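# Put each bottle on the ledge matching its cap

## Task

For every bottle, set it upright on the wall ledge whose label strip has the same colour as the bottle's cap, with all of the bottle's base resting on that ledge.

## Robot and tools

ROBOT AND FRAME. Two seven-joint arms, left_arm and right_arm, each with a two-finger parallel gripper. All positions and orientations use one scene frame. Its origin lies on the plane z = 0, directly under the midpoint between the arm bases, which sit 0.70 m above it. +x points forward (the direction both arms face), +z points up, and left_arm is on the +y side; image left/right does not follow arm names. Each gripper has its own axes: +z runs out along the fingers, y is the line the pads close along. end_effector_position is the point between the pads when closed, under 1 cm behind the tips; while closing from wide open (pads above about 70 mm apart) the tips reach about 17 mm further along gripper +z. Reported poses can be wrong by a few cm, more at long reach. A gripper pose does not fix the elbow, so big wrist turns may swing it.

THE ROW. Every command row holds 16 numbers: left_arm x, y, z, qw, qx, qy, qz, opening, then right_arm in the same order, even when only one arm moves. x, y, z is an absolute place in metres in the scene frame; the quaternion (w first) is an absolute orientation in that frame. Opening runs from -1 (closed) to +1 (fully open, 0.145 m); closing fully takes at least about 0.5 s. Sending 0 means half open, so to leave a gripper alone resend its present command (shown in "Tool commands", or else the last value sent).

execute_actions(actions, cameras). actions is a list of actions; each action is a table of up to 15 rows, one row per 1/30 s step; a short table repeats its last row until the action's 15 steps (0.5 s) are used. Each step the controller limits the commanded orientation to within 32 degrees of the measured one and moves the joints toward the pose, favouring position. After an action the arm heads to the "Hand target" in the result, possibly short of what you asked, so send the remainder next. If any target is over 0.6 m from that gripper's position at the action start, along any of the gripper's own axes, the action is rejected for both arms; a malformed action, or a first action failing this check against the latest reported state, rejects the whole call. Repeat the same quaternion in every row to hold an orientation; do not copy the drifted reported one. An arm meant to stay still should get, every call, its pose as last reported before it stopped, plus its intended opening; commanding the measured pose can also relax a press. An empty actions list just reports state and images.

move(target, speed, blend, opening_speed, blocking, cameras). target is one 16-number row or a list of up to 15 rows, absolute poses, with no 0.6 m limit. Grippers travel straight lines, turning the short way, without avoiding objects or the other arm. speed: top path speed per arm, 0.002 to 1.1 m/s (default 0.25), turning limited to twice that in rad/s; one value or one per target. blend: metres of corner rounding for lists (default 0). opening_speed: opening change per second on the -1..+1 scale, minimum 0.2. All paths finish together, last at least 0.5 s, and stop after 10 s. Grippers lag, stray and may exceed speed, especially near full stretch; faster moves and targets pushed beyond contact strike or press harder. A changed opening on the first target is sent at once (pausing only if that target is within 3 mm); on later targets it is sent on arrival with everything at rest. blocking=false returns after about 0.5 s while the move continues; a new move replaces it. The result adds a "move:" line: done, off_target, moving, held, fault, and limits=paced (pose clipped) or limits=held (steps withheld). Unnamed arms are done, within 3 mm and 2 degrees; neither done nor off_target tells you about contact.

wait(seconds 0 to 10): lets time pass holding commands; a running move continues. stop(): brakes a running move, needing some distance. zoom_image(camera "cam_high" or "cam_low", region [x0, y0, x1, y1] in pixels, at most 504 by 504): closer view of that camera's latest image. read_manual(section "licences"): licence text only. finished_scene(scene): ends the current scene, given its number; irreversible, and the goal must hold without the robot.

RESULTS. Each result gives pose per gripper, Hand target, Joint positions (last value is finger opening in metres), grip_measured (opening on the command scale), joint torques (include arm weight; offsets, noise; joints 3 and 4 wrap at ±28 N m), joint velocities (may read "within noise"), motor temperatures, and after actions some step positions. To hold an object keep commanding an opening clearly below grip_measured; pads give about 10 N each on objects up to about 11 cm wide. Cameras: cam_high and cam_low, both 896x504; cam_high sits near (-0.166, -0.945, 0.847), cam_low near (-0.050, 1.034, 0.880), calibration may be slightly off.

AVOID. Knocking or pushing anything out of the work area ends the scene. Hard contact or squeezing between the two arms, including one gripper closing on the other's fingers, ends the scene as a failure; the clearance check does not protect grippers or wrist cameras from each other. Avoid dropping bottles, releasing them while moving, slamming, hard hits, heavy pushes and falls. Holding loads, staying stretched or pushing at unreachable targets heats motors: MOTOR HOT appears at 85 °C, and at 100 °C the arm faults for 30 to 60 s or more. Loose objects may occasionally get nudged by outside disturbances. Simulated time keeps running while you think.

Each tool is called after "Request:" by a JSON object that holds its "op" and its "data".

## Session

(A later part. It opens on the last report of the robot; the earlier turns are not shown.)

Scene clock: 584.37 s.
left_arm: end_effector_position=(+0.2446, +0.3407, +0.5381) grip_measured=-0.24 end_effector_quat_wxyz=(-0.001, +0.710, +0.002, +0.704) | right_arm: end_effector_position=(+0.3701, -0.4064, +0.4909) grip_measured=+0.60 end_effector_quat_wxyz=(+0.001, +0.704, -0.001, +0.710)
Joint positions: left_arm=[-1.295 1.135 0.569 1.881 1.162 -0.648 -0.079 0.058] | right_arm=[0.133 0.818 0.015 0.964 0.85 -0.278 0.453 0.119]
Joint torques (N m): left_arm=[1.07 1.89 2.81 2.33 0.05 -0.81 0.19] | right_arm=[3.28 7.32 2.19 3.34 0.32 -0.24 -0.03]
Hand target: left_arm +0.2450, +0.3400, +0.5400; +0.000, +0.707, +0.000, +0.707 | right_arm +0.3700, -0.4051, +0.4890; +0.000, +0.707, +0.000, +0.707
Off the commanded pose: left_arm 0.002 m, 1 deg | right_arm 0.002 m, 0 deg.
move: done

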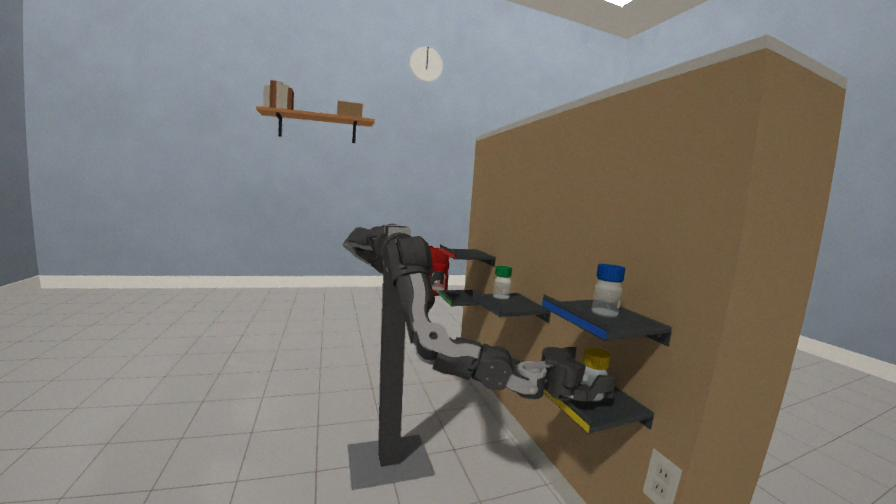

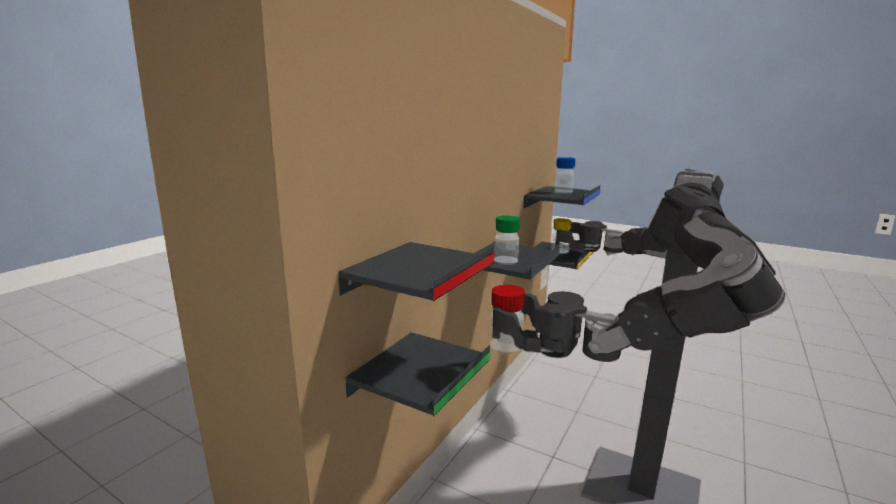

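Request:
{"op": "move", "data": {"target": [[0.235, 0.34, 0.60, 0, 0.7071, 0, 0.7071, -0.75, 0.33, -0.404, 0.493, 0, 0.7071, 0, 0.7071, 0.6],[0.24, 0.35, 0.72, 0, 0.7071, 0, 0.7071, -0.75, 0.26, -0.39, 0.51, 0, 0.7071, 0, 0.7071, 0.6]], "speed": [0.12,0.18], "blend": [0.01,0]}}

Request:
{"op": "zoom_image", "data": {"camera": "cam_high", "region": [500, 310, 660, 440]}}

Request:
{"op": "zoom_image", "data": {"camera": "cam_low", "region": [420, 160, 620, 320]}}

Scene clock: 598.50 s.
left_arm: end_effector_position=(+0.2396, +0.3498, +0.7191) grip_measured=-0.24 end_effector_quat_wxyz=(+0.000, +0.709, +0.000, +0.705) | right_arm: end_effector_position=(+0.2597, -0.3899, +0.5077) grip_measured=+0.60 end_effector_quat_wxyz=(+0.000, +0.710, -0.001, +0.704)
Joint positions: left_arm=[-1.284 0.91 1.576 2.126 1.542 0.295 0.111 0.058] | right_arm=[-0.648 0.787 0.493 1.516 0.959 -0.291 0.399 0.119]
Joint torques (N m): left_arm=[0.67 2.49 2.4 0.25 0.19 -0.78 0.04] | right_arm=[0.86 5.79 4.46 2.95 0.41 -0.51 0.11]
Hand target: left_arm +0.2400, +0.3499, +0.7200; +0.000, +0.707, +0.000, +0.707 | right_arm +0.2600, -0.3900, +0.5100; +0.000, +0.707, +0.000, +0.707
Off the commanded pose: left_arm 0.001 m, 0 deg | right_arm 0.002 m, 1 deg.
joint read past its limit (left arm) — joint 3 (upper arm roll), upper limit.
move: done

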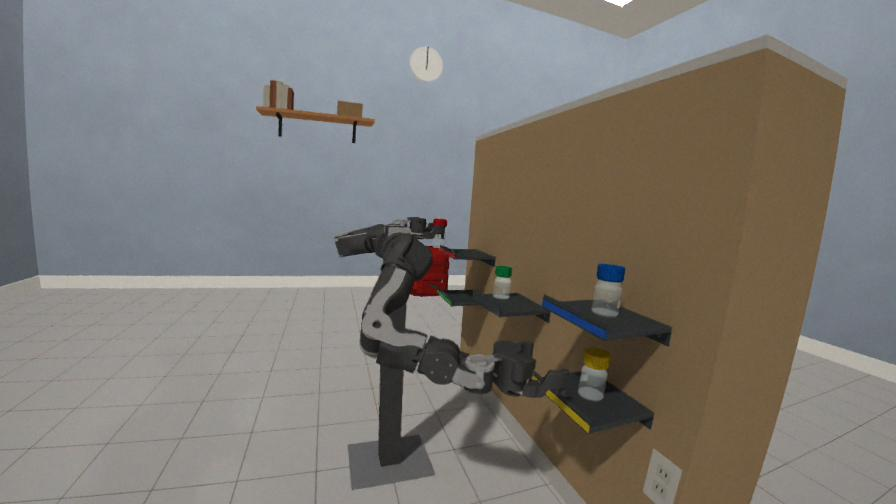

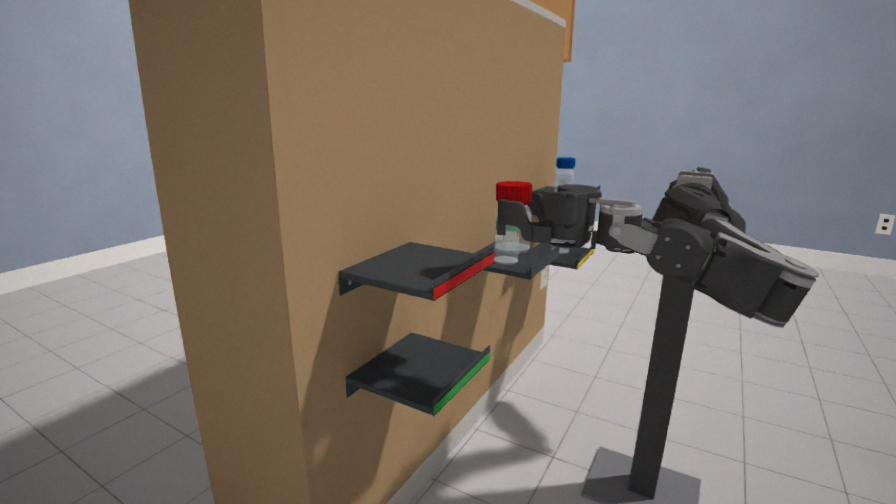

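Scaled by 3.150 from the camera's 896x504 image, which has a finer 1280x720 frame.

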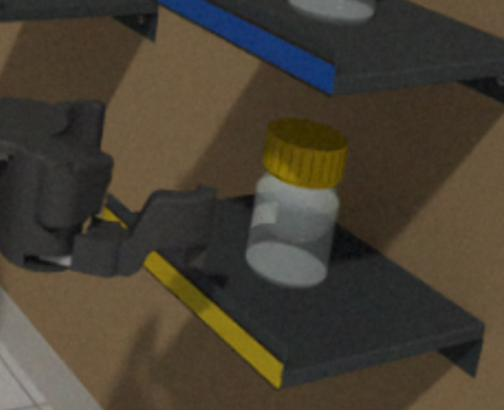

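Scaled by 2.520 from the camera's 896x504 image, which has a finer 1280x720 frame.

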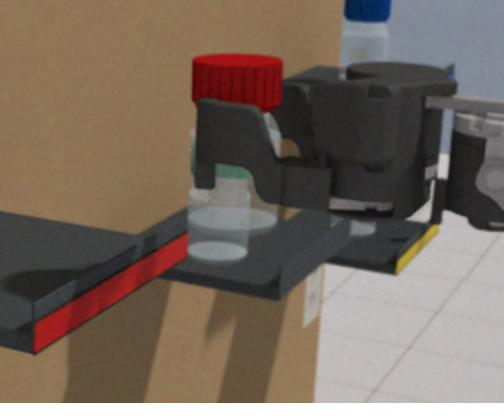

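Request:
{"op": "move", "data": {"target": [[0.28, 0.395, 0.722, 0, 0.7071, 0, 0.7071, -0.75, 0.24, -0.33, 0.50, 0, 0.7071, 0, 0.7071, 0.6],[0.37, 0.405, 0.718, 0, 0.7071, 0, 0.7071, -0.75, 0.24, -0.33, 0.50, 0, 0.7071, 0, 0.7071, 0.6],[0.37, 0.405, 0.70, 0, 0.7071, 0, 0.7071, -0.75, 0.24, -0.33, 0.50, 0, 0.7071, 0, 0.7071, 0.6]], "speed": [0.15,0.15,0.06]}}

Request:
{"op": "zoom_image", "data": {"camera": "cam_low", "region": [330, 160, 530, 320]}}

Scene clock: 611.53 s.
left_arm: end_effector_position=(+0.3704, +0.4045, +0.6985) grip_measured=-0.24 end_effector_quat_wxyz=(+0.000, +0.711, -0.001, +0.703) | right_arm: end_effector_position=(+0.2401, -0.3289, +0.5002) grip_measured=+0.60 end_effector_quat_wxyz=(-0.003, +0.707, +0.002, +0.707)
Joint positions: left_arm=[-1.355 1.54 1.379 1.455 1.559 0.033 0.148 0.058] | right_arm=[-0.753 0.614 0.45 1.777 0.789 -0.307 0.251 0.119]
Joint torques (N m): left_arm=[4.84 1.7 3.52 0.51 0.31 -0.96 0.06] | right_arm=[0.17 3.76 3.15 2.92 0.21 -0.39 -0.13]
Hand target: left_arm +0.3700, +0.4050, +0.6999; +0.000, +0.707, +0.000, +0.707 | right_arm +0.2400, -0.3300, +0.5000; +0.000, +0.707, +0.000, +0.707
Off the commanded pose: left_arm 0.002 m, 1 deg | right_arm 0.001 m, 0 deg.
move: done

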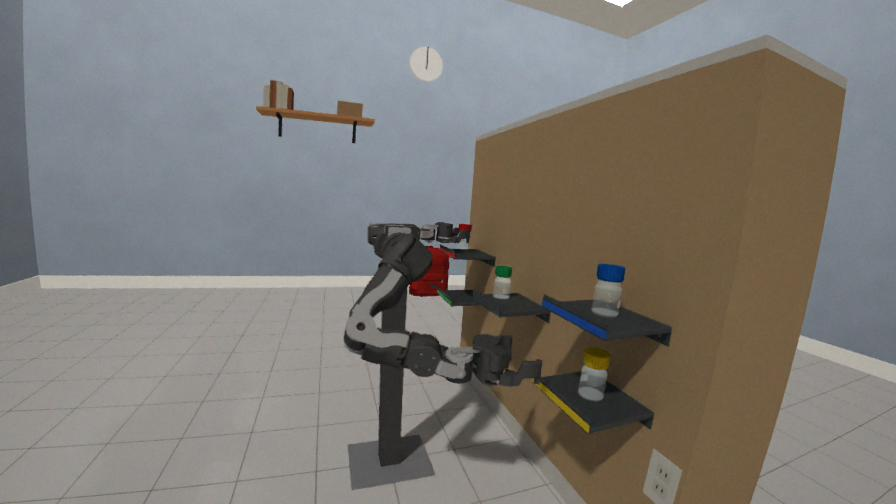

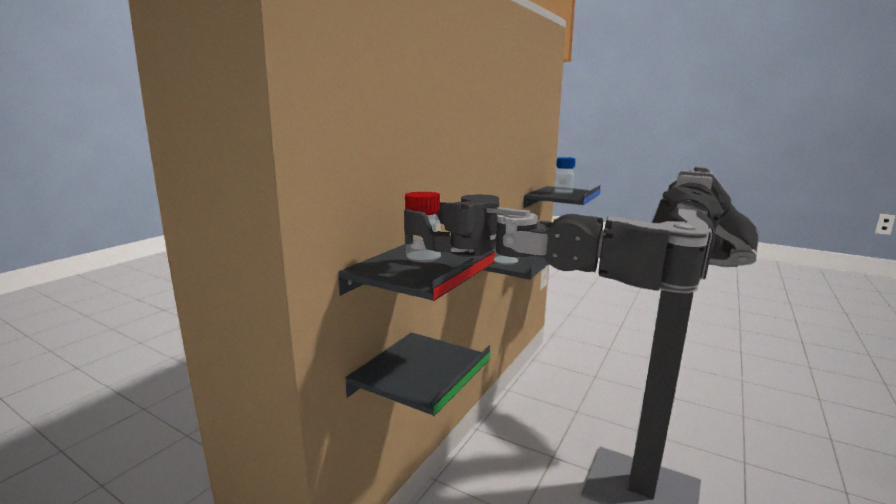

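Scaled by 2.520 from the camera's 896x504 image, which has a finer 1280x720 frame.

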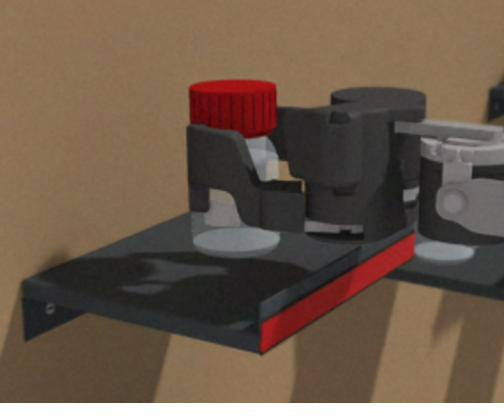

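Request:
{"op": "move", "data": {"target": [[0.37, 0.405, 0.693, 0, 0.7071, 0, 0.7071, -0.75, 0.24, -0.33, 0.50, 0, 0.7071, 0, 0.7071, 0.6]], "speed": 0.04, "cameras": []}}

Request:
{"op": "move", "data": {"target": [[0.37, 0.405, 0.688, 0, 0.7071, 0, 0.7071, -0.75, 0.24, -0.33, 0.50, 0, 0.7071, 0, 0.7071, 0.6]], "speed": 0.03}}

Request:
{"op": "zoom_image", "data": {"camera": "cam_low", "region": [330, 160, 530, 320]}}

Scene clock: 619.47 s.
left_arm: end_effector_position=(+0.3704, +0.4044, +0.6927) grip_measured=-0.24 end_effector_quat_wxyz=(+0.000, +0.710, -0.001, +0.705) | right_arm: end_effector_position=(+0.2401, -0.3289, +0.5002) grip_measured=+0.60 end_effector_quat_wxyz=(-0.003, +0.707, +0.002, +0.707)
Joint positions: left_arm=[-1.378 1.54 1.373 1.455 1.563 0 0.148 0.058] | right_arm=[-0.753 0.614 0.45 1.777 0.789 -0.307 0.251 0.119]
Joint torques (N m): left_arm=[4.47 1.52 3.25 0.49 0.31 -0.95 0.06] | right_arm=[0.09 3.71 3.21 3.03 0.19 -0.37 -0.13]
Hand target: left_arm +0.3700, +0.4050, +0.6930; +0.000, +0.707, +0.000, +0.707 | right_arm +0.2400, -0.3300, +0.5000; +0.000, +0.707, +0.000, +0.707
Off the commanded pose: left_arm 0.001 m, 0 deg | right_arm 0.001 m, 0 deg.
move: done
No camera images: "cameras" was empty.

Scene clock: 620.20 s.
left_arm: end_effector_position=(+0.3703, +0.4044, +0.6878) grip_measured=-0.24 end_effector_quat_wxyz=(+0.000, +0.709, -0.001, +0.705) | right_arm: end_effector_position=(+0.2401, -0.3289, +0.5002) grip_measured=+0.60 end_effector_quat_wxyz=(-0.003, +0.707, +0.002, +0.707)
Joint positions: left_arm=[-1.399 1.54 1.37 1.455 1.567 -0.024 0.148 0.058] | right_arm=[-0.753 0.614 0.45 1.777 0.789 -0.307 0.251 0.119]
Joint torques (N m): left_arm=[4.44 1.46 3.22 0.36 0.31 -0.97 0.06] | right_arm=[-0.04 3.71 3.21 2.91 0.22 -0.39 -0.14]
Hand target: left_arm +0.3700, +0.4050, +0.6880; +0.000, +0.707, +0.000, +0.707 | right_arm +0.2400, -0.3300, +0.5000; +0.000, +0.707, +0.000, +0.707
Off the commanded pose: left_arm 0.001 m, 0 deg | right_arm 0.001 m, 0 deg.
move: done

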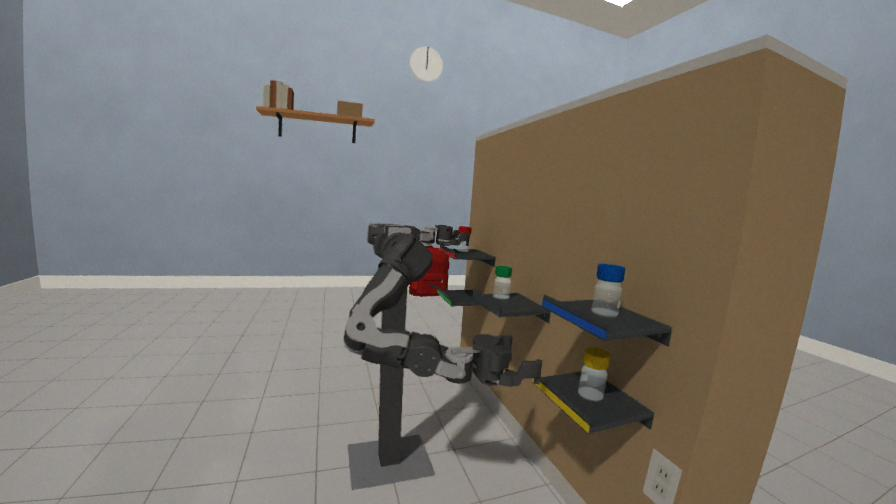

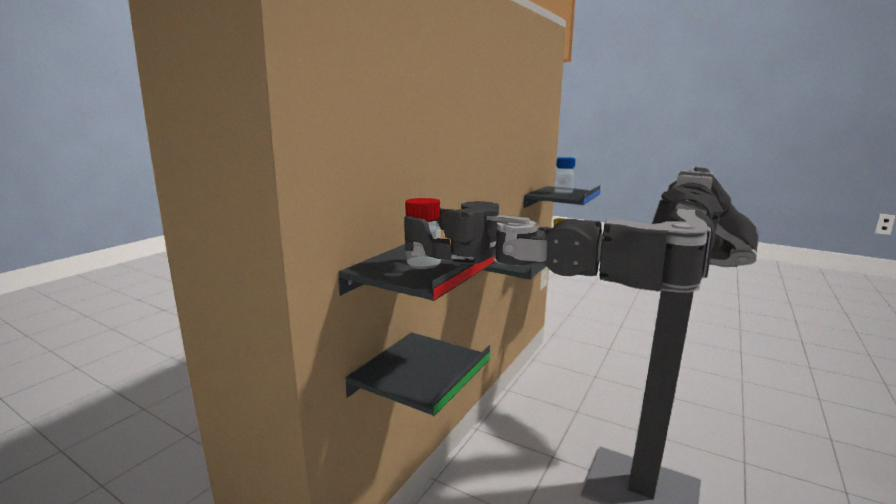

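Scaled by 2.520 from the camera's 896x504 image, which has a finer 1280x720 frame.

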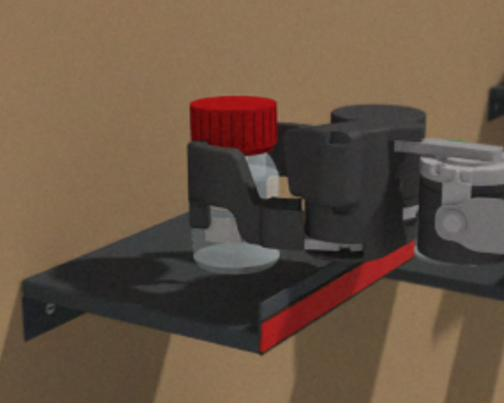

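Request:
{"op": "move", "data": {"target": [[0.37, 0.405, 0.6835, 0, 0.7071, 0, 0.7071, -0.75, 0.24, -0.33, 0.50, 0, 0.7071, 0, 0.7071, 0.6]], "speed": 0.03, "cameras": []}}

Request:
{"op": "move", "data": {"target": [[0.37, 0.405, 0.680, 0, 0.7071, 0, 0.7071, -0.75, 0.24, -0.33, 0.50, 0, 0.7071, 0, 0.7071, 0.6]], "speed": 0.03}}

Request:
{"op": "zoom_image", "data": {"camera": "cam_low", "region": [330, 160, 530, 320]}}

Scene clock: 633.27 s.
left_arm: end_effector_position=(+0.3701, +0.4044, +0.6854) grip_measured=-0.24 end_effector_quat_wxyz=(+0.000, +0.707, -0.001, +0.708) | right_arm: end_effector_position=(+0.2401, -0.3289, +0.5002) grip_measured=+0.60 end_effector_quat_wxyz=(-0.003, +0.707, +0.002, +0.707)
Joint positions: left_arm=[-1.407 1.54 1.36 1.455 1.571 -0.049 0.148 0.058] | right_arm=[-0.753 0.614 0.45 1.777 0.789 -0.307 0.251 0.119]
Joint torques (N m): left_arm=[4.13 1.6 2.77 0.13 0.29 -0.84 0.06] | right_arm=[0.09 3.86 3.21 3.03 0.21 -0.39 -0.16]
Hand target: left_arm +0.3700, +0.4050, +0.6835; +0.000, +0.707, +0.000, +0.707 | right_arm +0.2400, -0.3300, +0.5000; +0.000, +0.707, +0.000, +0.707
Off the commanded pose: left_arm 0.002 m, 0 deg | right_arm 0.001 m, 0 deg.
joint sent to its limit (left arm) — joint 1 (shoulder pitch), lower limit. The joint targets still meet the commanded pose.
move: done
No camera images: "cameras" was empty.

Scene clock: 633.97 s.
left_arm: end_effector_position=(+0.3700, +0.4047, +0.6849) grip_measured=-0.24 end_effector_quat_wxyz=(+0.000, +0.702, +0.000, +0.713) | right_arm: end_effector_position=(+0.2401, -0.3289, +0.5002) grip_measured=+0.60 end_effector_quat_wxyz=(-0.003, +0.707, +0.002, +0.707)
Joint positions: left_arm=[-1.407 1.54 1.346 1.454 1.576 -0.077 0.148 0.058] | right_arm=[-0.753 0.614 0.45 1.777 0.789 -0.307 0.251 0.119]
Joint torques (N m): left_arm=[4.18 1.81 2.19 0.05 0.18 -0.48 0.07] | right_arm=[0.04 3.84 3.19 3.02 0.2 -0.37 -0.13]
Hand target: left_arm +0.3699, +0.4051, +0.6801; +0.000, +0.707, +0.000, +0.707 | right_arm +0.2400, -0.3300, +0.5000; +0.000, +0.707, +0.000, +0.707
Off the commanded pose: left_arm 0.005 m, 1 deg | right_arm 0.001 m, 0 deg.
move: off_target (left_arm)

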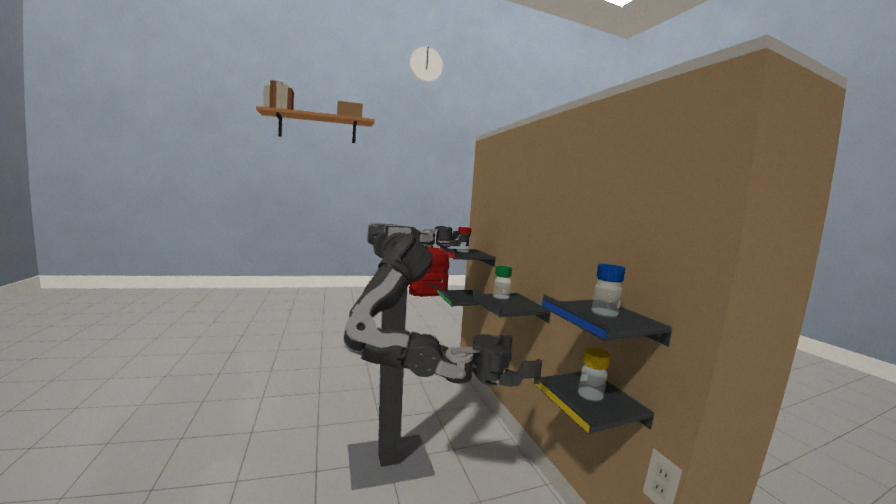

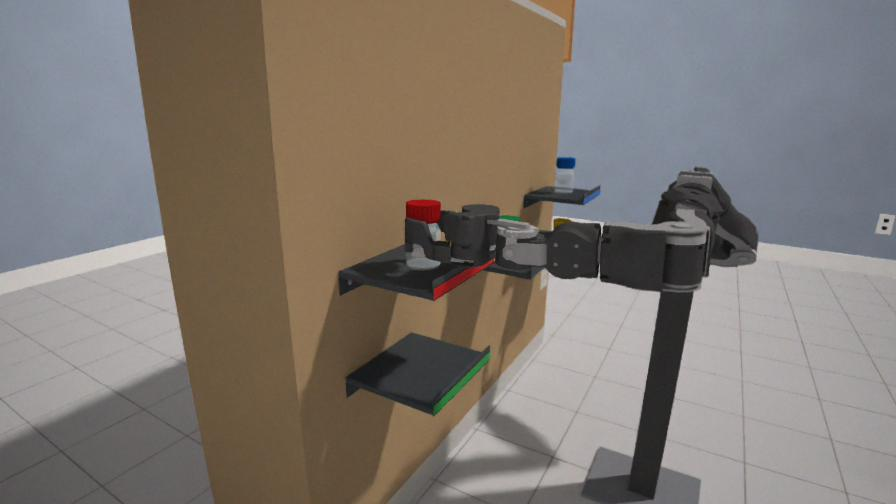

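Scaled by 2.520 from the camera's 896x504 image, which has a finer 1280x720 frame.

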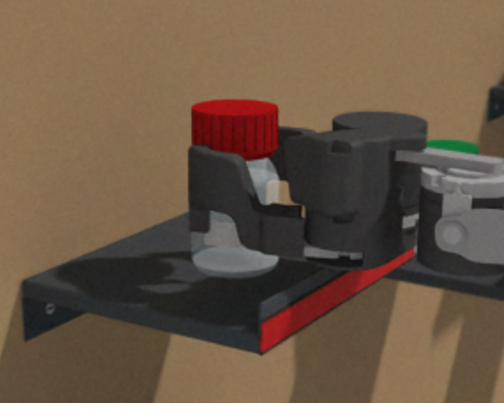

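Request:
{"op": "move", "data": {"target": [[0.37, 0.405, 0.683, 0, 0.7071, 0, 0.7071, 0.6, 0.24, -0.33, 0.50, 0, 0.7071, 0, 0.7071, 0.6]], "opening_speed": 1.2, "cameras": []}}

Request:
{"op": "move", "data": {"target": [[0.32, 0.404, 0.69, 0, 0.7071, 0, 0.7071, 0.6, 0.24, -0.33, 0.50, 0, 0.7071, 0, 0.7071, 0.6],[0.24, 0.36, 0.70, 0, 0.7071, 0, 0.7071, 0.6, 0.24, -0.33, 0.50, 0, 0.7071, 0, 0.7071, 0.6]], "speed": [0.1,0.2]}}

Request:
{"op": "zoom_image", "data": {"camera": "cam_low", "region": [330, 160, 530, 320]}}

Scene clock: 665.17 s.
left_arm: end_effector_position=(+0.3700, +0.4047, +0.6833) grip_measured=+0.60 end_effector_quat_wxyz=(+0.001, +0.706, +0.000, +0.708) | right_arm: end_effector_position=(+0.2401, -0.3289, +0.5002) grip_measured=+0.60 end_effector_quat_wxyz=(-0.003, +0.707, +0.002, +0.707)
Joint positions: left_arm=[-1.404 1.54 1.346 1.454 1.574 -0.061 0.148 0.119] | right_arm=[-0.753 0.614 0.45 1.777 0.789 -0.307 0.251 0.119]
Joint torques (N m): left_arm=[4.89 1.67 3.67 0.24 0.17 -0.52 0.06] | right_arm=[-0.01 3.68 3.17 2.96 0.18 -0.4 -0.15]
Hand target: left_arm +0.3700, +0.4050, +0.6830; +0.000, +0.707, +0.000, +0.707 | right_arm +0.2400, -0.3300, +0.5000; +0.000, +0.707, +0.000, +0.707
Off the commanded pose: left_arm 0.000 m, 0 deg | right_arm 0.001 m, 0 deg.
move: done
No camera images: "cameras" was empty.

Scene clock: 666.53 s.
left_arm: end_effector_position=(+0.2402, +0.3604, +0.7004) grip_measured=+0.60 end_effector_quat_wxyz=(-0.001, +0.706, +0.001, +0.708) | right_arm: end_effector_position=(+0.2401, -0.3289, +0.5002) grip_measured=+0.60 end_effector_quat_wxyz=(-0.003, +0.707, +0.002, +0.707)
Joint positions: left_arm=[-1.406 0.9 1.521 2.083 1.52 0.115 0.156 0.119] | right_arm=[-0.753 0.614 0.45 1.777 0.789 -0.307 0.251 0.119]
Joint torques (N m): left_arm=[-0.44 1.23 3.3 0.5 0.27 -0.51 0.19] | right_arm=[0.12 3.76 3.12 3.03 0.21 -0.38 -0.15]
Hand target: left_arm +0.2400, +0.3601, +0.7000; +0.000, +0.707, +0.000, +0.707 | right_arm +0.2400, -0.3300, +0.5000; +0.000, +0.707, +0.000, +0.707
Off the commanded pose: left_arm 0.001 m, 0 deg | right_arm 0.001 m, 0 deg.
move: done

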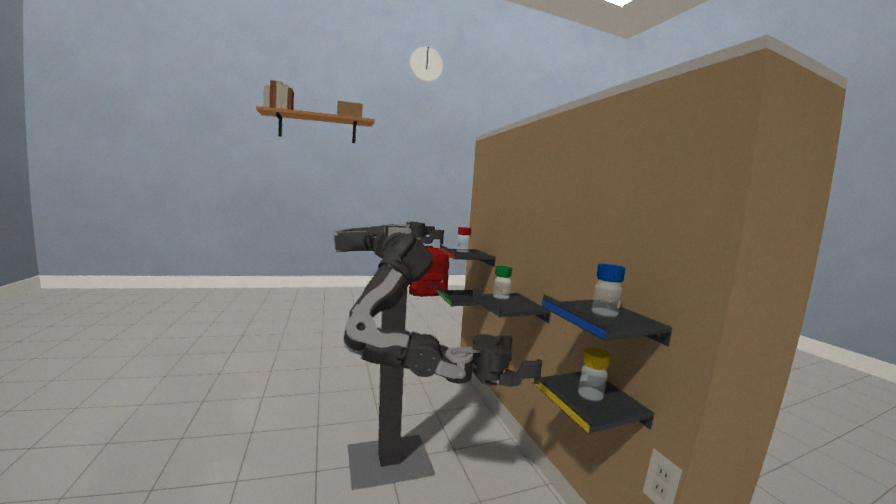

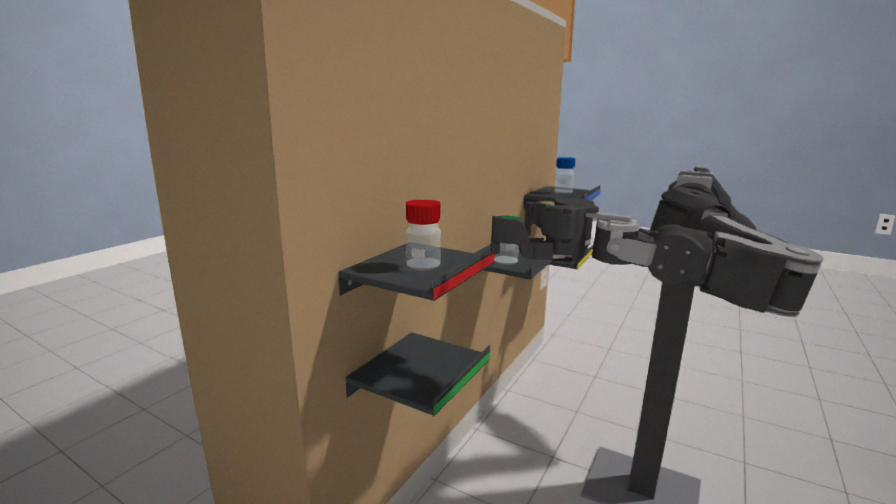

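Scaled by 2.520 from the camera's 896x504 image, which has a finer 1280x720 frame.

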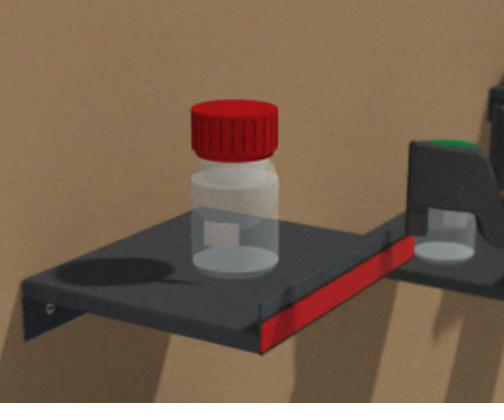

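Red done. Next: green.

Request:
{"op": "move", "data": {"target": [[0.235, 0.33, 0.58, 0, 0.7071, 0, 0.7071, 0.6, 0.24, -0.33, 0.50, 0, 0.7071, 0, 0.7071, 0.6],[0.245, 0.26, 0.585, 0, 0.7071, 0, 0.7071, 0.6, 0.24, -0.33, 0.50, 0, 0.7071, 0, 0.7071, 0.6],[0.27, 0.17, 0.60, 0.092, 0.701, -0.092, 0.701, 0.6, 0.24, -0.33, 0.50, 0, 0.7071, 0, 0.7071, 0.6],[0.297, 0.086, 0.592, 0.153, 0.690, -0.153, 0.690, 0.6, 0.24, -0.33, 0.50, 0, 0.7071, 0, 0.7071, 0.6]], "speed": 0.2, "blend": [0.02,0.02,0.02,0]}}

Request:
{"op": "zoom_image", "data": {"camera": "cam_low", "region": [450, 180, 610, 310]}}

Request:
{"op": "zoom_image", "data": {"camera": "cam_high", "region": [420, 230, 580, 350]}}

Scene clock: 683.47 s.
left_arm: end_effector_position=(+0.2963, +0.0854, +0.5942) grip_measured=+0.60 end_effector_quat_wxyz=(+0.156, +0.688, -0.152, +0.692) | right_arm: end_effector_position=(+0.2401, -0.3289, +0.5002) grip_measured=+0.60 end_effector_quat_wxyz=(-0.003, +0.707, +0.002, +0.707)
Joint positions: left_arm=[0.124 0.878 -0.602 2.286 0.788 0.158 -0.469 0.119] | right_arm=[-0.753 0.614 0.45 1.777 0.789 -0.307 0.251 0.119]
Joint torques (N m): left_arm=[4.13 2.78 1.36 2.99 -0.14 -0.5 0.08] | right_arm=[0.07 3.73 3.22 3.03 0.19 -0.39 -0.12]
Hand target: left_arm +0.2970, +0.0861, +0.5920; +0.153, +0.690, -0.153, +0.690 | right_arm +0.2400, -0.3300, +0.5000; +0.000, +0.707, +0.000, +0.707
Off the commanded pose: left_arm 0.002 m, 1 deg | right_arm 0.001 m, 0 deg.
move: done

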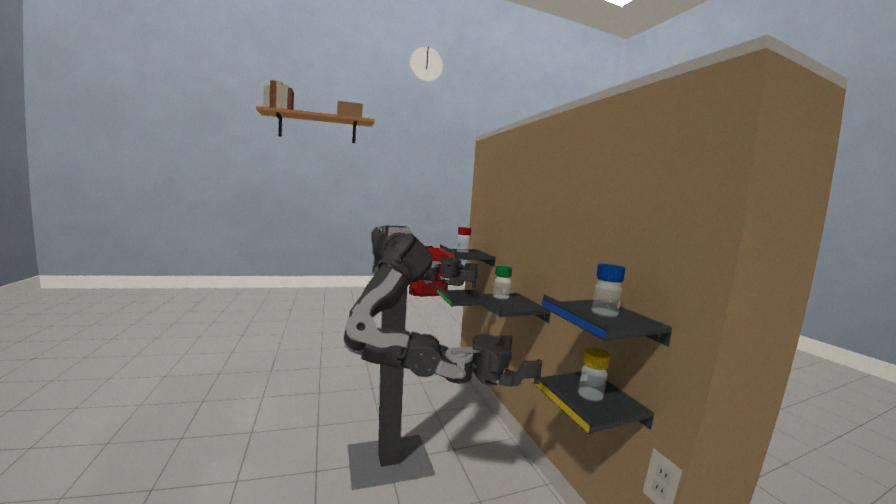

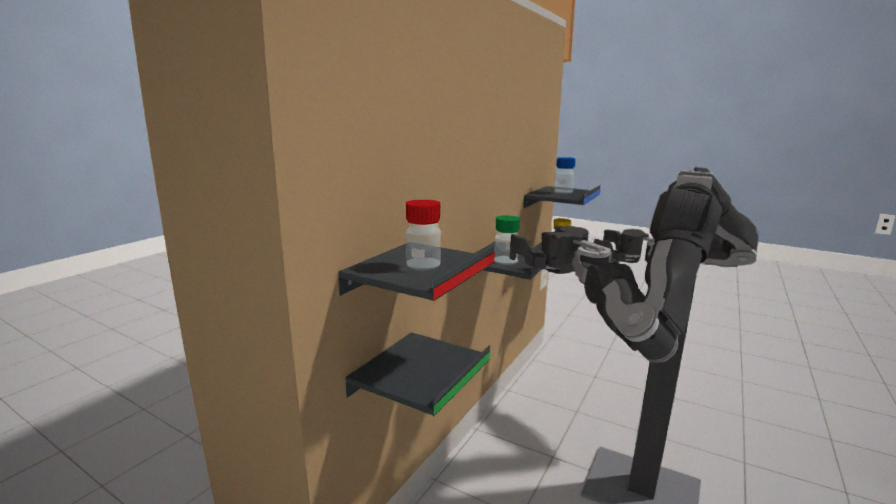

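Scaled by 3.150 from the camera's 896x504 image, which has a finer 1280x720 frame.

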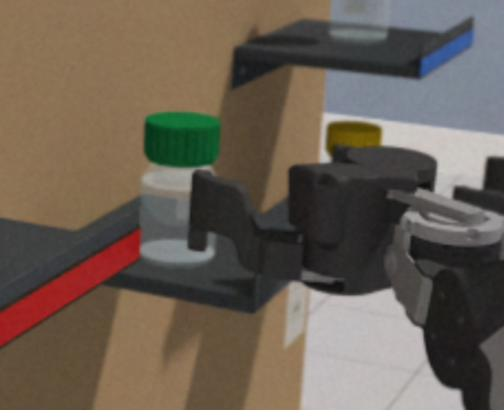

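Scaled by 3.150 from the camera's 896x504 image, which has a finer 1280x720 frame.

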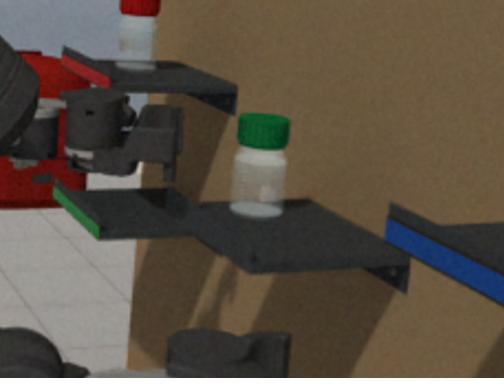

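Request:
{"op": "move", "data": {"target": [[0.375, 0.050, 0.588, 0.153, 0.690, -0.153, 0.690, 0.6, 0.24, -0.33, 0.50, 0, 0.7071, 0, 0.7071, 0.6]], "speed": 0.12}}

Request:
{"op": "zoom_image", "data": {"camera": "cam_low", "region": [450, 180, 610, 310]}}

Request:
{"op": "zoom_image", "data": {"camera": "cam_high", "region": [420, 230, 580, 350]}}

Scene clock: 693.70 s.
left_arm: end_effector_position=(+0.3754, +0.0508, +0.5908) grip_measured=+0.60 end_effector_quat_wxyz=(+0.153, +0.688, -0.150, +0.693) | right_arm: end_effector_position=(+0.2401, -0.3289, +0.5002) grip_measured=+0.60 end_effector_quat_wxyz=(-0.003, +0.707, +0.002, +0.707)
Joint positions: left_arm=[0.496 0.583 -0.756 1.902 0.777 0.247 -0.408 0.119] | right_arm=[-0.753 0.614 0.45 1.777 0.789 -0.307 0.251 0.119]
Joint torques (N m): left_arm=[6.53 1.38 1.4 3.32 -0.09 -0.6 0.23] | right_arm=[-0.01 3.76 3.17 3.06 0.21 -0.38 -0.13]
Hand target: left_arm +0.3750, +0.0500, +0.5880; +0.153, +0.690, -0.153, +0.690 | right_arm +0.2400, -0.3300, +0.5000; +0.000, +0.707, +0.000, +0.707
Off the commanded pose: left_arm 0.003 m, 1 deg | right_arm 0.001 m, 0 deg.
move: done

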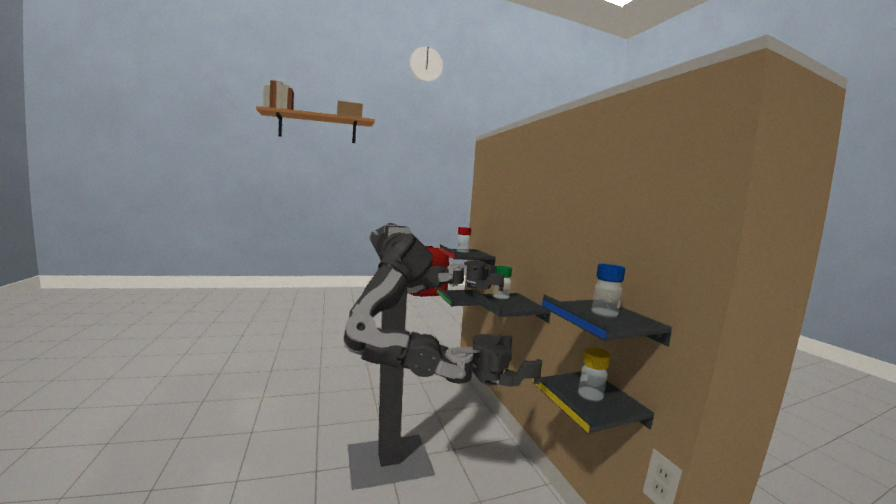

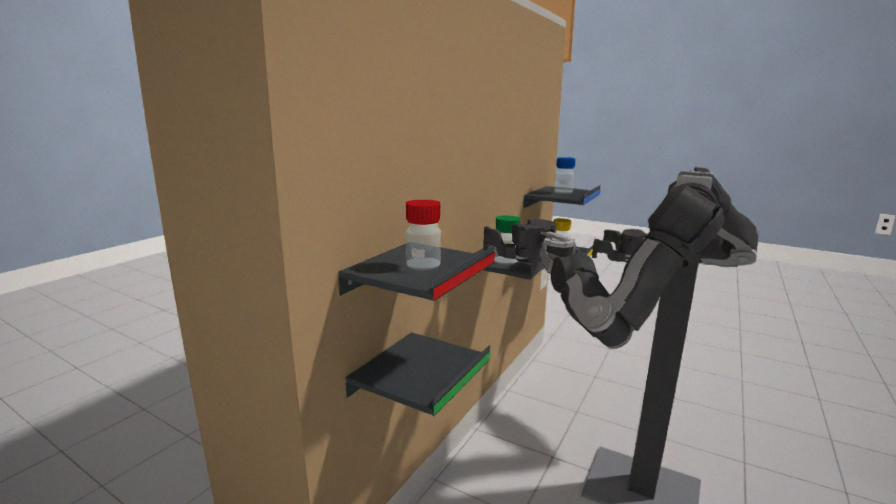

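Scaled by 3.150 from the camera's 896x504 image, which has a finer 1280x720 frame.

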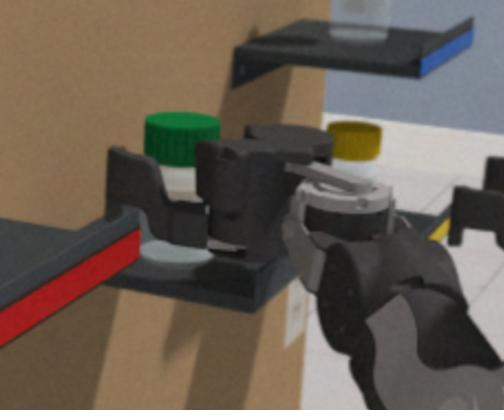

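Scaled by 3.150 from the camera's 896x504 image, which has a finer 1280x720 frame.

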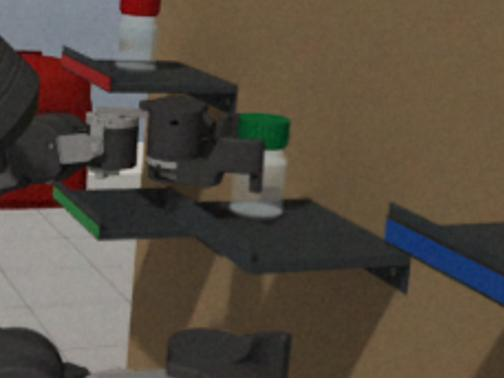

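Request:
{"op": "move", "data": {"target": [[0.375, 0.050, 0.588, 0.153, 0.690, -0.153, 0.690, -0.6, 0.24, -0.33, 0.50, 0, 0.7071, 0, 0.7071, 0.6]], "opening_speed": 1.2}}

Request:
{"op": "zoom_image", "data": {"camera": "cam_high", "region": [420, 230, 580, 350]}}

Scene clock: 701.37 s.
left_arm: end_effector_position=(+0.3753, +0.0505, +0.5907) grip_measured=-0.24 end_effector_quat_wxyz=(+0.153, +0.688, -0.151, +0.693) | right_arm: end_effector_position=(+0.2401, -0.3289, +0.5002) grip_measured=+0.60 end_effector_quat_wxyz=(-0.003, +0.707, +0.002, +0.707)
Joint positions: left_arm=[0.496 0.584 -0.756 1.902 0.777 0.247 -0.407 0.058] | right_arm=[-0.753 0.614 0.45 1.777 0.789 -0.307 0.251 0.119]
Joint torques (N m): left_arm=[6.5 1.28 1.5 3.34 -0.1 -0.6 0.18] | right_arm=[0.09 3.73 3.23 3 0.22 -0.39 -0.15]
Hand target: left_arm +0.3750, +0.0501, +0.5880; +0.153, +0.690, -0.153, +0.690 | right_arm +0.2400, -0.3300, +0.5000; +0.000, +0.707, +0.000, +0.707
Off the commanded pose: left_arm 0.003 m, 0 deg | right_arm 0.001 m, 0 deg.
move: done

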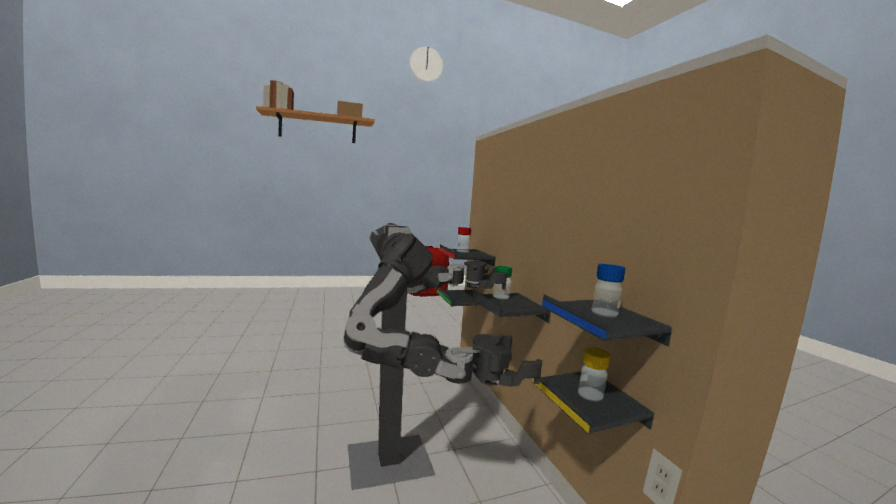

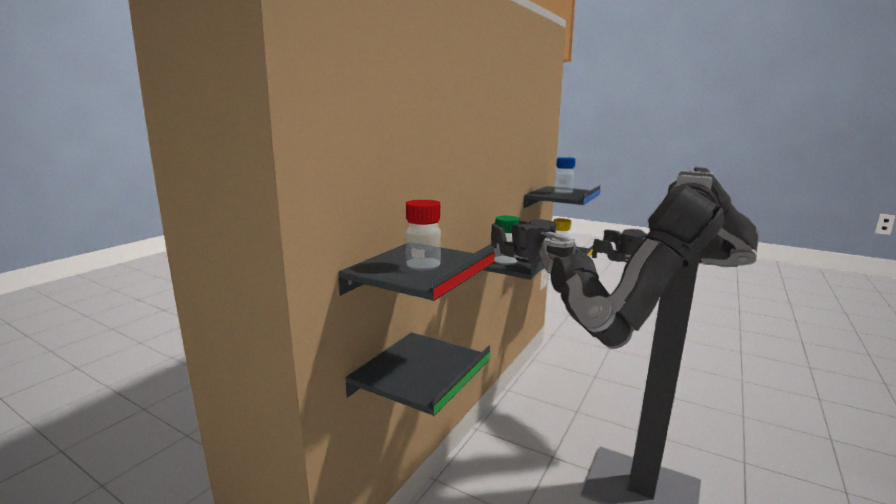

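Scaled by 3.150 from the camera's 896x504 image, which has a finer 1280x720 frame.

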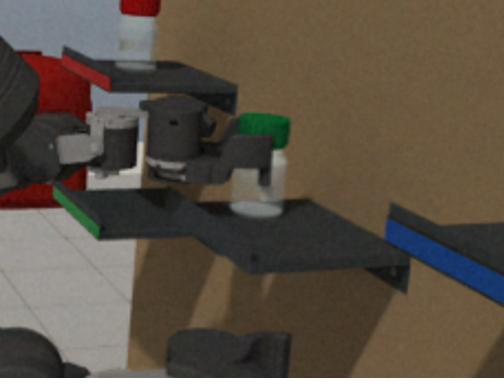

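Request:
{"op": "move", "data": {"target": [[0.375, 0.050, 0.62, 0.153, 0.690, -0.153, 0.690, -0.75, 0.24, -0.33, 0.50, 0, 0.7071, 0, 0.7071, 0.6],[0.293, 0.09, 0.62, 0.153, 0.690, -0.153, 0.690, -0.75, 0.24, -0.33, 0.50, 0, 0.7071, 0, 0.7071, 0.6],[0.26, 0.20, 0.58, 0.04, 0.706, -0.04, 0.706, -0.75, 0.24, -0.33, 0.50, 0, 0.7071, 0, 0.7071, 0.6],[0.24, 0.33, 0.535, 0, 0.7071, 0, 0.7071, -0.75, 0.24, -0.33, 0.50, 0, 0.7071, 0, 0.7071, 0.6],[0.25, 0.40, 0.525, 0, 0.7071, 0, 0.7071, -0.75, 0.24, -0.33, 0.50, 0, 0.7071, 0, 0.7071, 0.6]], "speed": [0.1,0.15,0.2,0.2,0.2], "blend": [0.005,0.02,0.02,0.02,0]}}

Request:
{"op": "zoom_image", "data": {"camera": "cam_low", "region": [380, 230, 580, 390]}}

Scene clock: 719.17 s.
left_arm: end_effector_position=(+0.2498, +0.4011, +0.5239) grip_measured=-0.24 end_effector_quat_wxyz=(-0.003, +0.710, +0.000, +0.704) | right_arm: end_effector_position=(+0.2401, -0.3289, +0.5002) grip_measured=+0.60 end_effector_quat_wxyz=(-0.003, +0.707, +0.002, +0.707)
Joint positions: left_arm=[-0.971 1.045 0.492 1.541 1.248 -0.522 0.302 0.058] | right_arm=[-0.753 0.614 0.45 1.777 0.789 -0.307 0.251 0.119]
Joint torques (N m): left_arm=[1.65 4.23 2.59 2.29 0.37 -0.74 0.21] | right_arm=[0.07 3.84 3.22 2.95 0.21 -0.4 -0.15]
Hand target: left_arm +0.2500, +0.4000, +0.5250; +0.000, +0.707, +0.000, +0.707 | right_arm +0.2400, -0.3300, +0.5000; +0.000, +0.707, +0.000, +0.707
Off the commanded pose: left_arm 0.002 m, 1 deg | right_arm 0.001 m, 0 deg.
move: done

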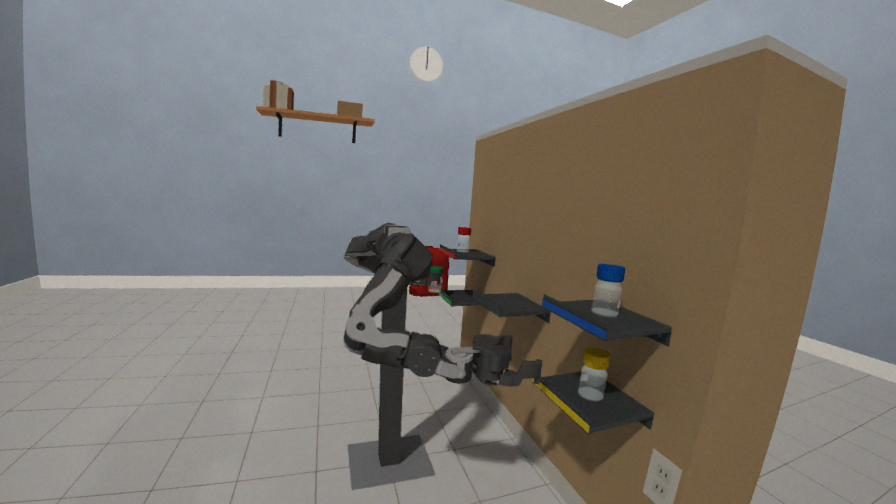

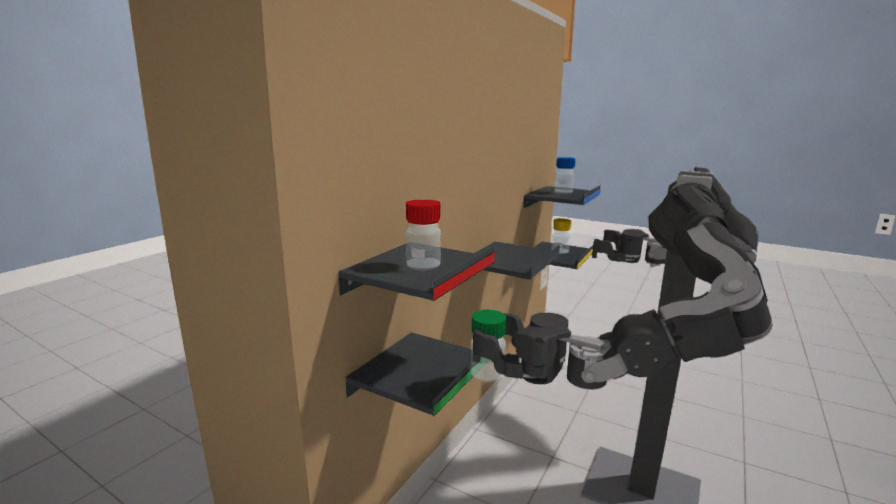

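Scaled by 2.520 from the camera's 896x504 image, which has a finer 1280x720 frame.

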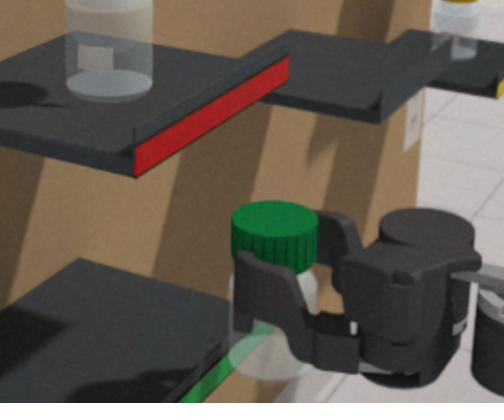

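Request:
{"op": "move", "data": {"target": [[0.26, 0.402, 0.53, 0, 0.7071, 0, 0.7071, -0.75, 0.24, -0.33, 0.50, 0, 0.7071, 0, 0.7071, 0.6],[0.37, 0.405, 0.528, 0, 0.7071, 0, 0.7071, -0.75, 0.24, -0.33, 0.50, 0, 0.7071, 0, 0.7071, 0.6],[0.37, 0.405, 0.503, 0, 0.7071, 0, 0.7071, -0.75, 0.24, -0.33, 0.50, 0, 0.7071, 0, 0.7071, 0.6]], "speed": [0.1,0.15,0.06]}}

Request:
{"op": "zoom_image", "data": {"camera": "cam_low", "region": [340, 270, 540, 430]}}

Scene clock: 730.50 s.
left_arm: end_effector_position=(+0.3694, +0.4059, +0.5022) grip_measured=-0.24 end_effector_quat_wxyz=(-0.002, +0.710, +0.001, +0.704) | right_arm: end_effector_position=(+0.2401, -0.3289, +0.5002) grip_measured=+0.60 end_effector_quat_wxyz=(-0.003, +0.707, +0.002, +0.707)
Joint positions: left_arm=[0.125 0.998 -0.249 1.04 1.102 -0.346 0.332 0.058] | right_arm=[-0.753 0.614 0.45 1.777 0.789 -0.307 0.251 0.119]
Joint torques (N m): left_arm=[6.11 7.03 2.52 2.13 0.3 -0.81 0.25] | right_arm=[0.09 3.92 3.14 3 0.18 -0.39 -0.13]
Hand target: left_arm +0.3700, +0.4049, +0.5030; +0.000, +0.707, +0.000, +0.707 | right_arm +0.2400, -0.3300, +0.5000; +0.000, +0.707, +0.000, +0.707
Off the commanded pose: left_arm 0.001 m, 1 deg | right_arm 0.001 m, 0 deg.
move: done

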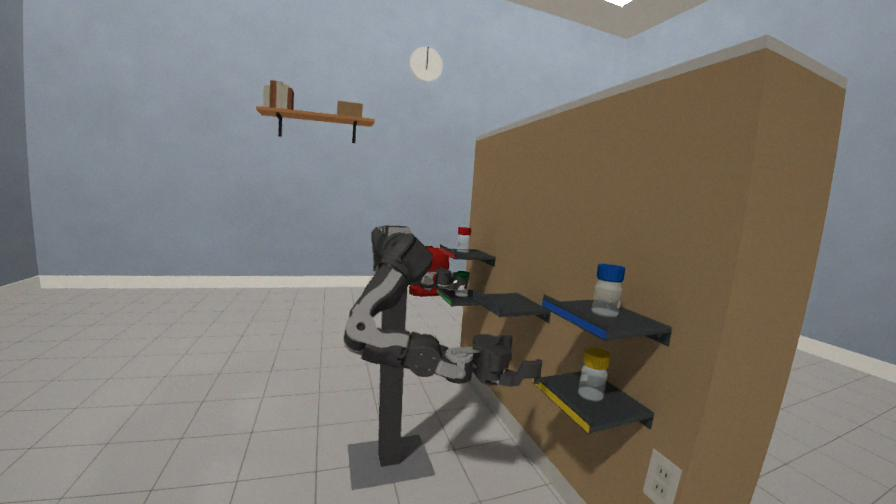

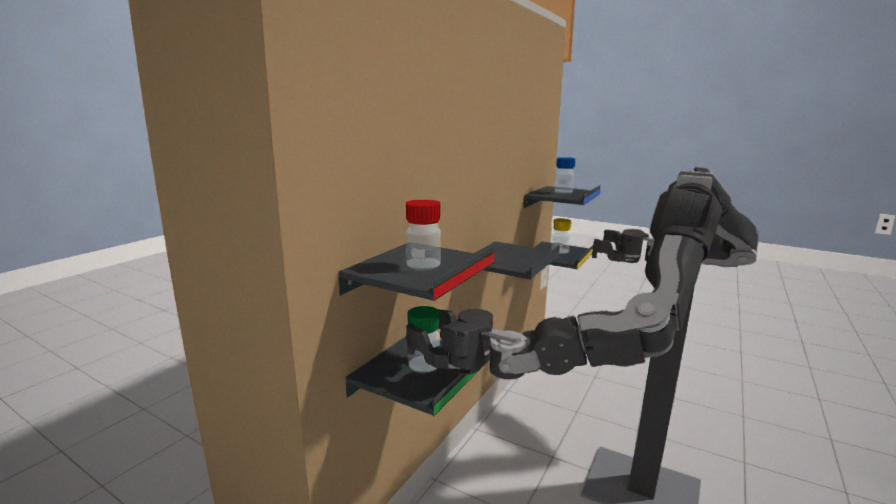

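Scaled by 2.520 from the camera's 896x504 image, which has a finer 1280x720 frame.

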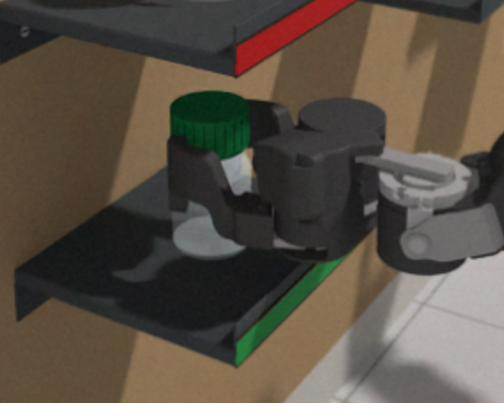

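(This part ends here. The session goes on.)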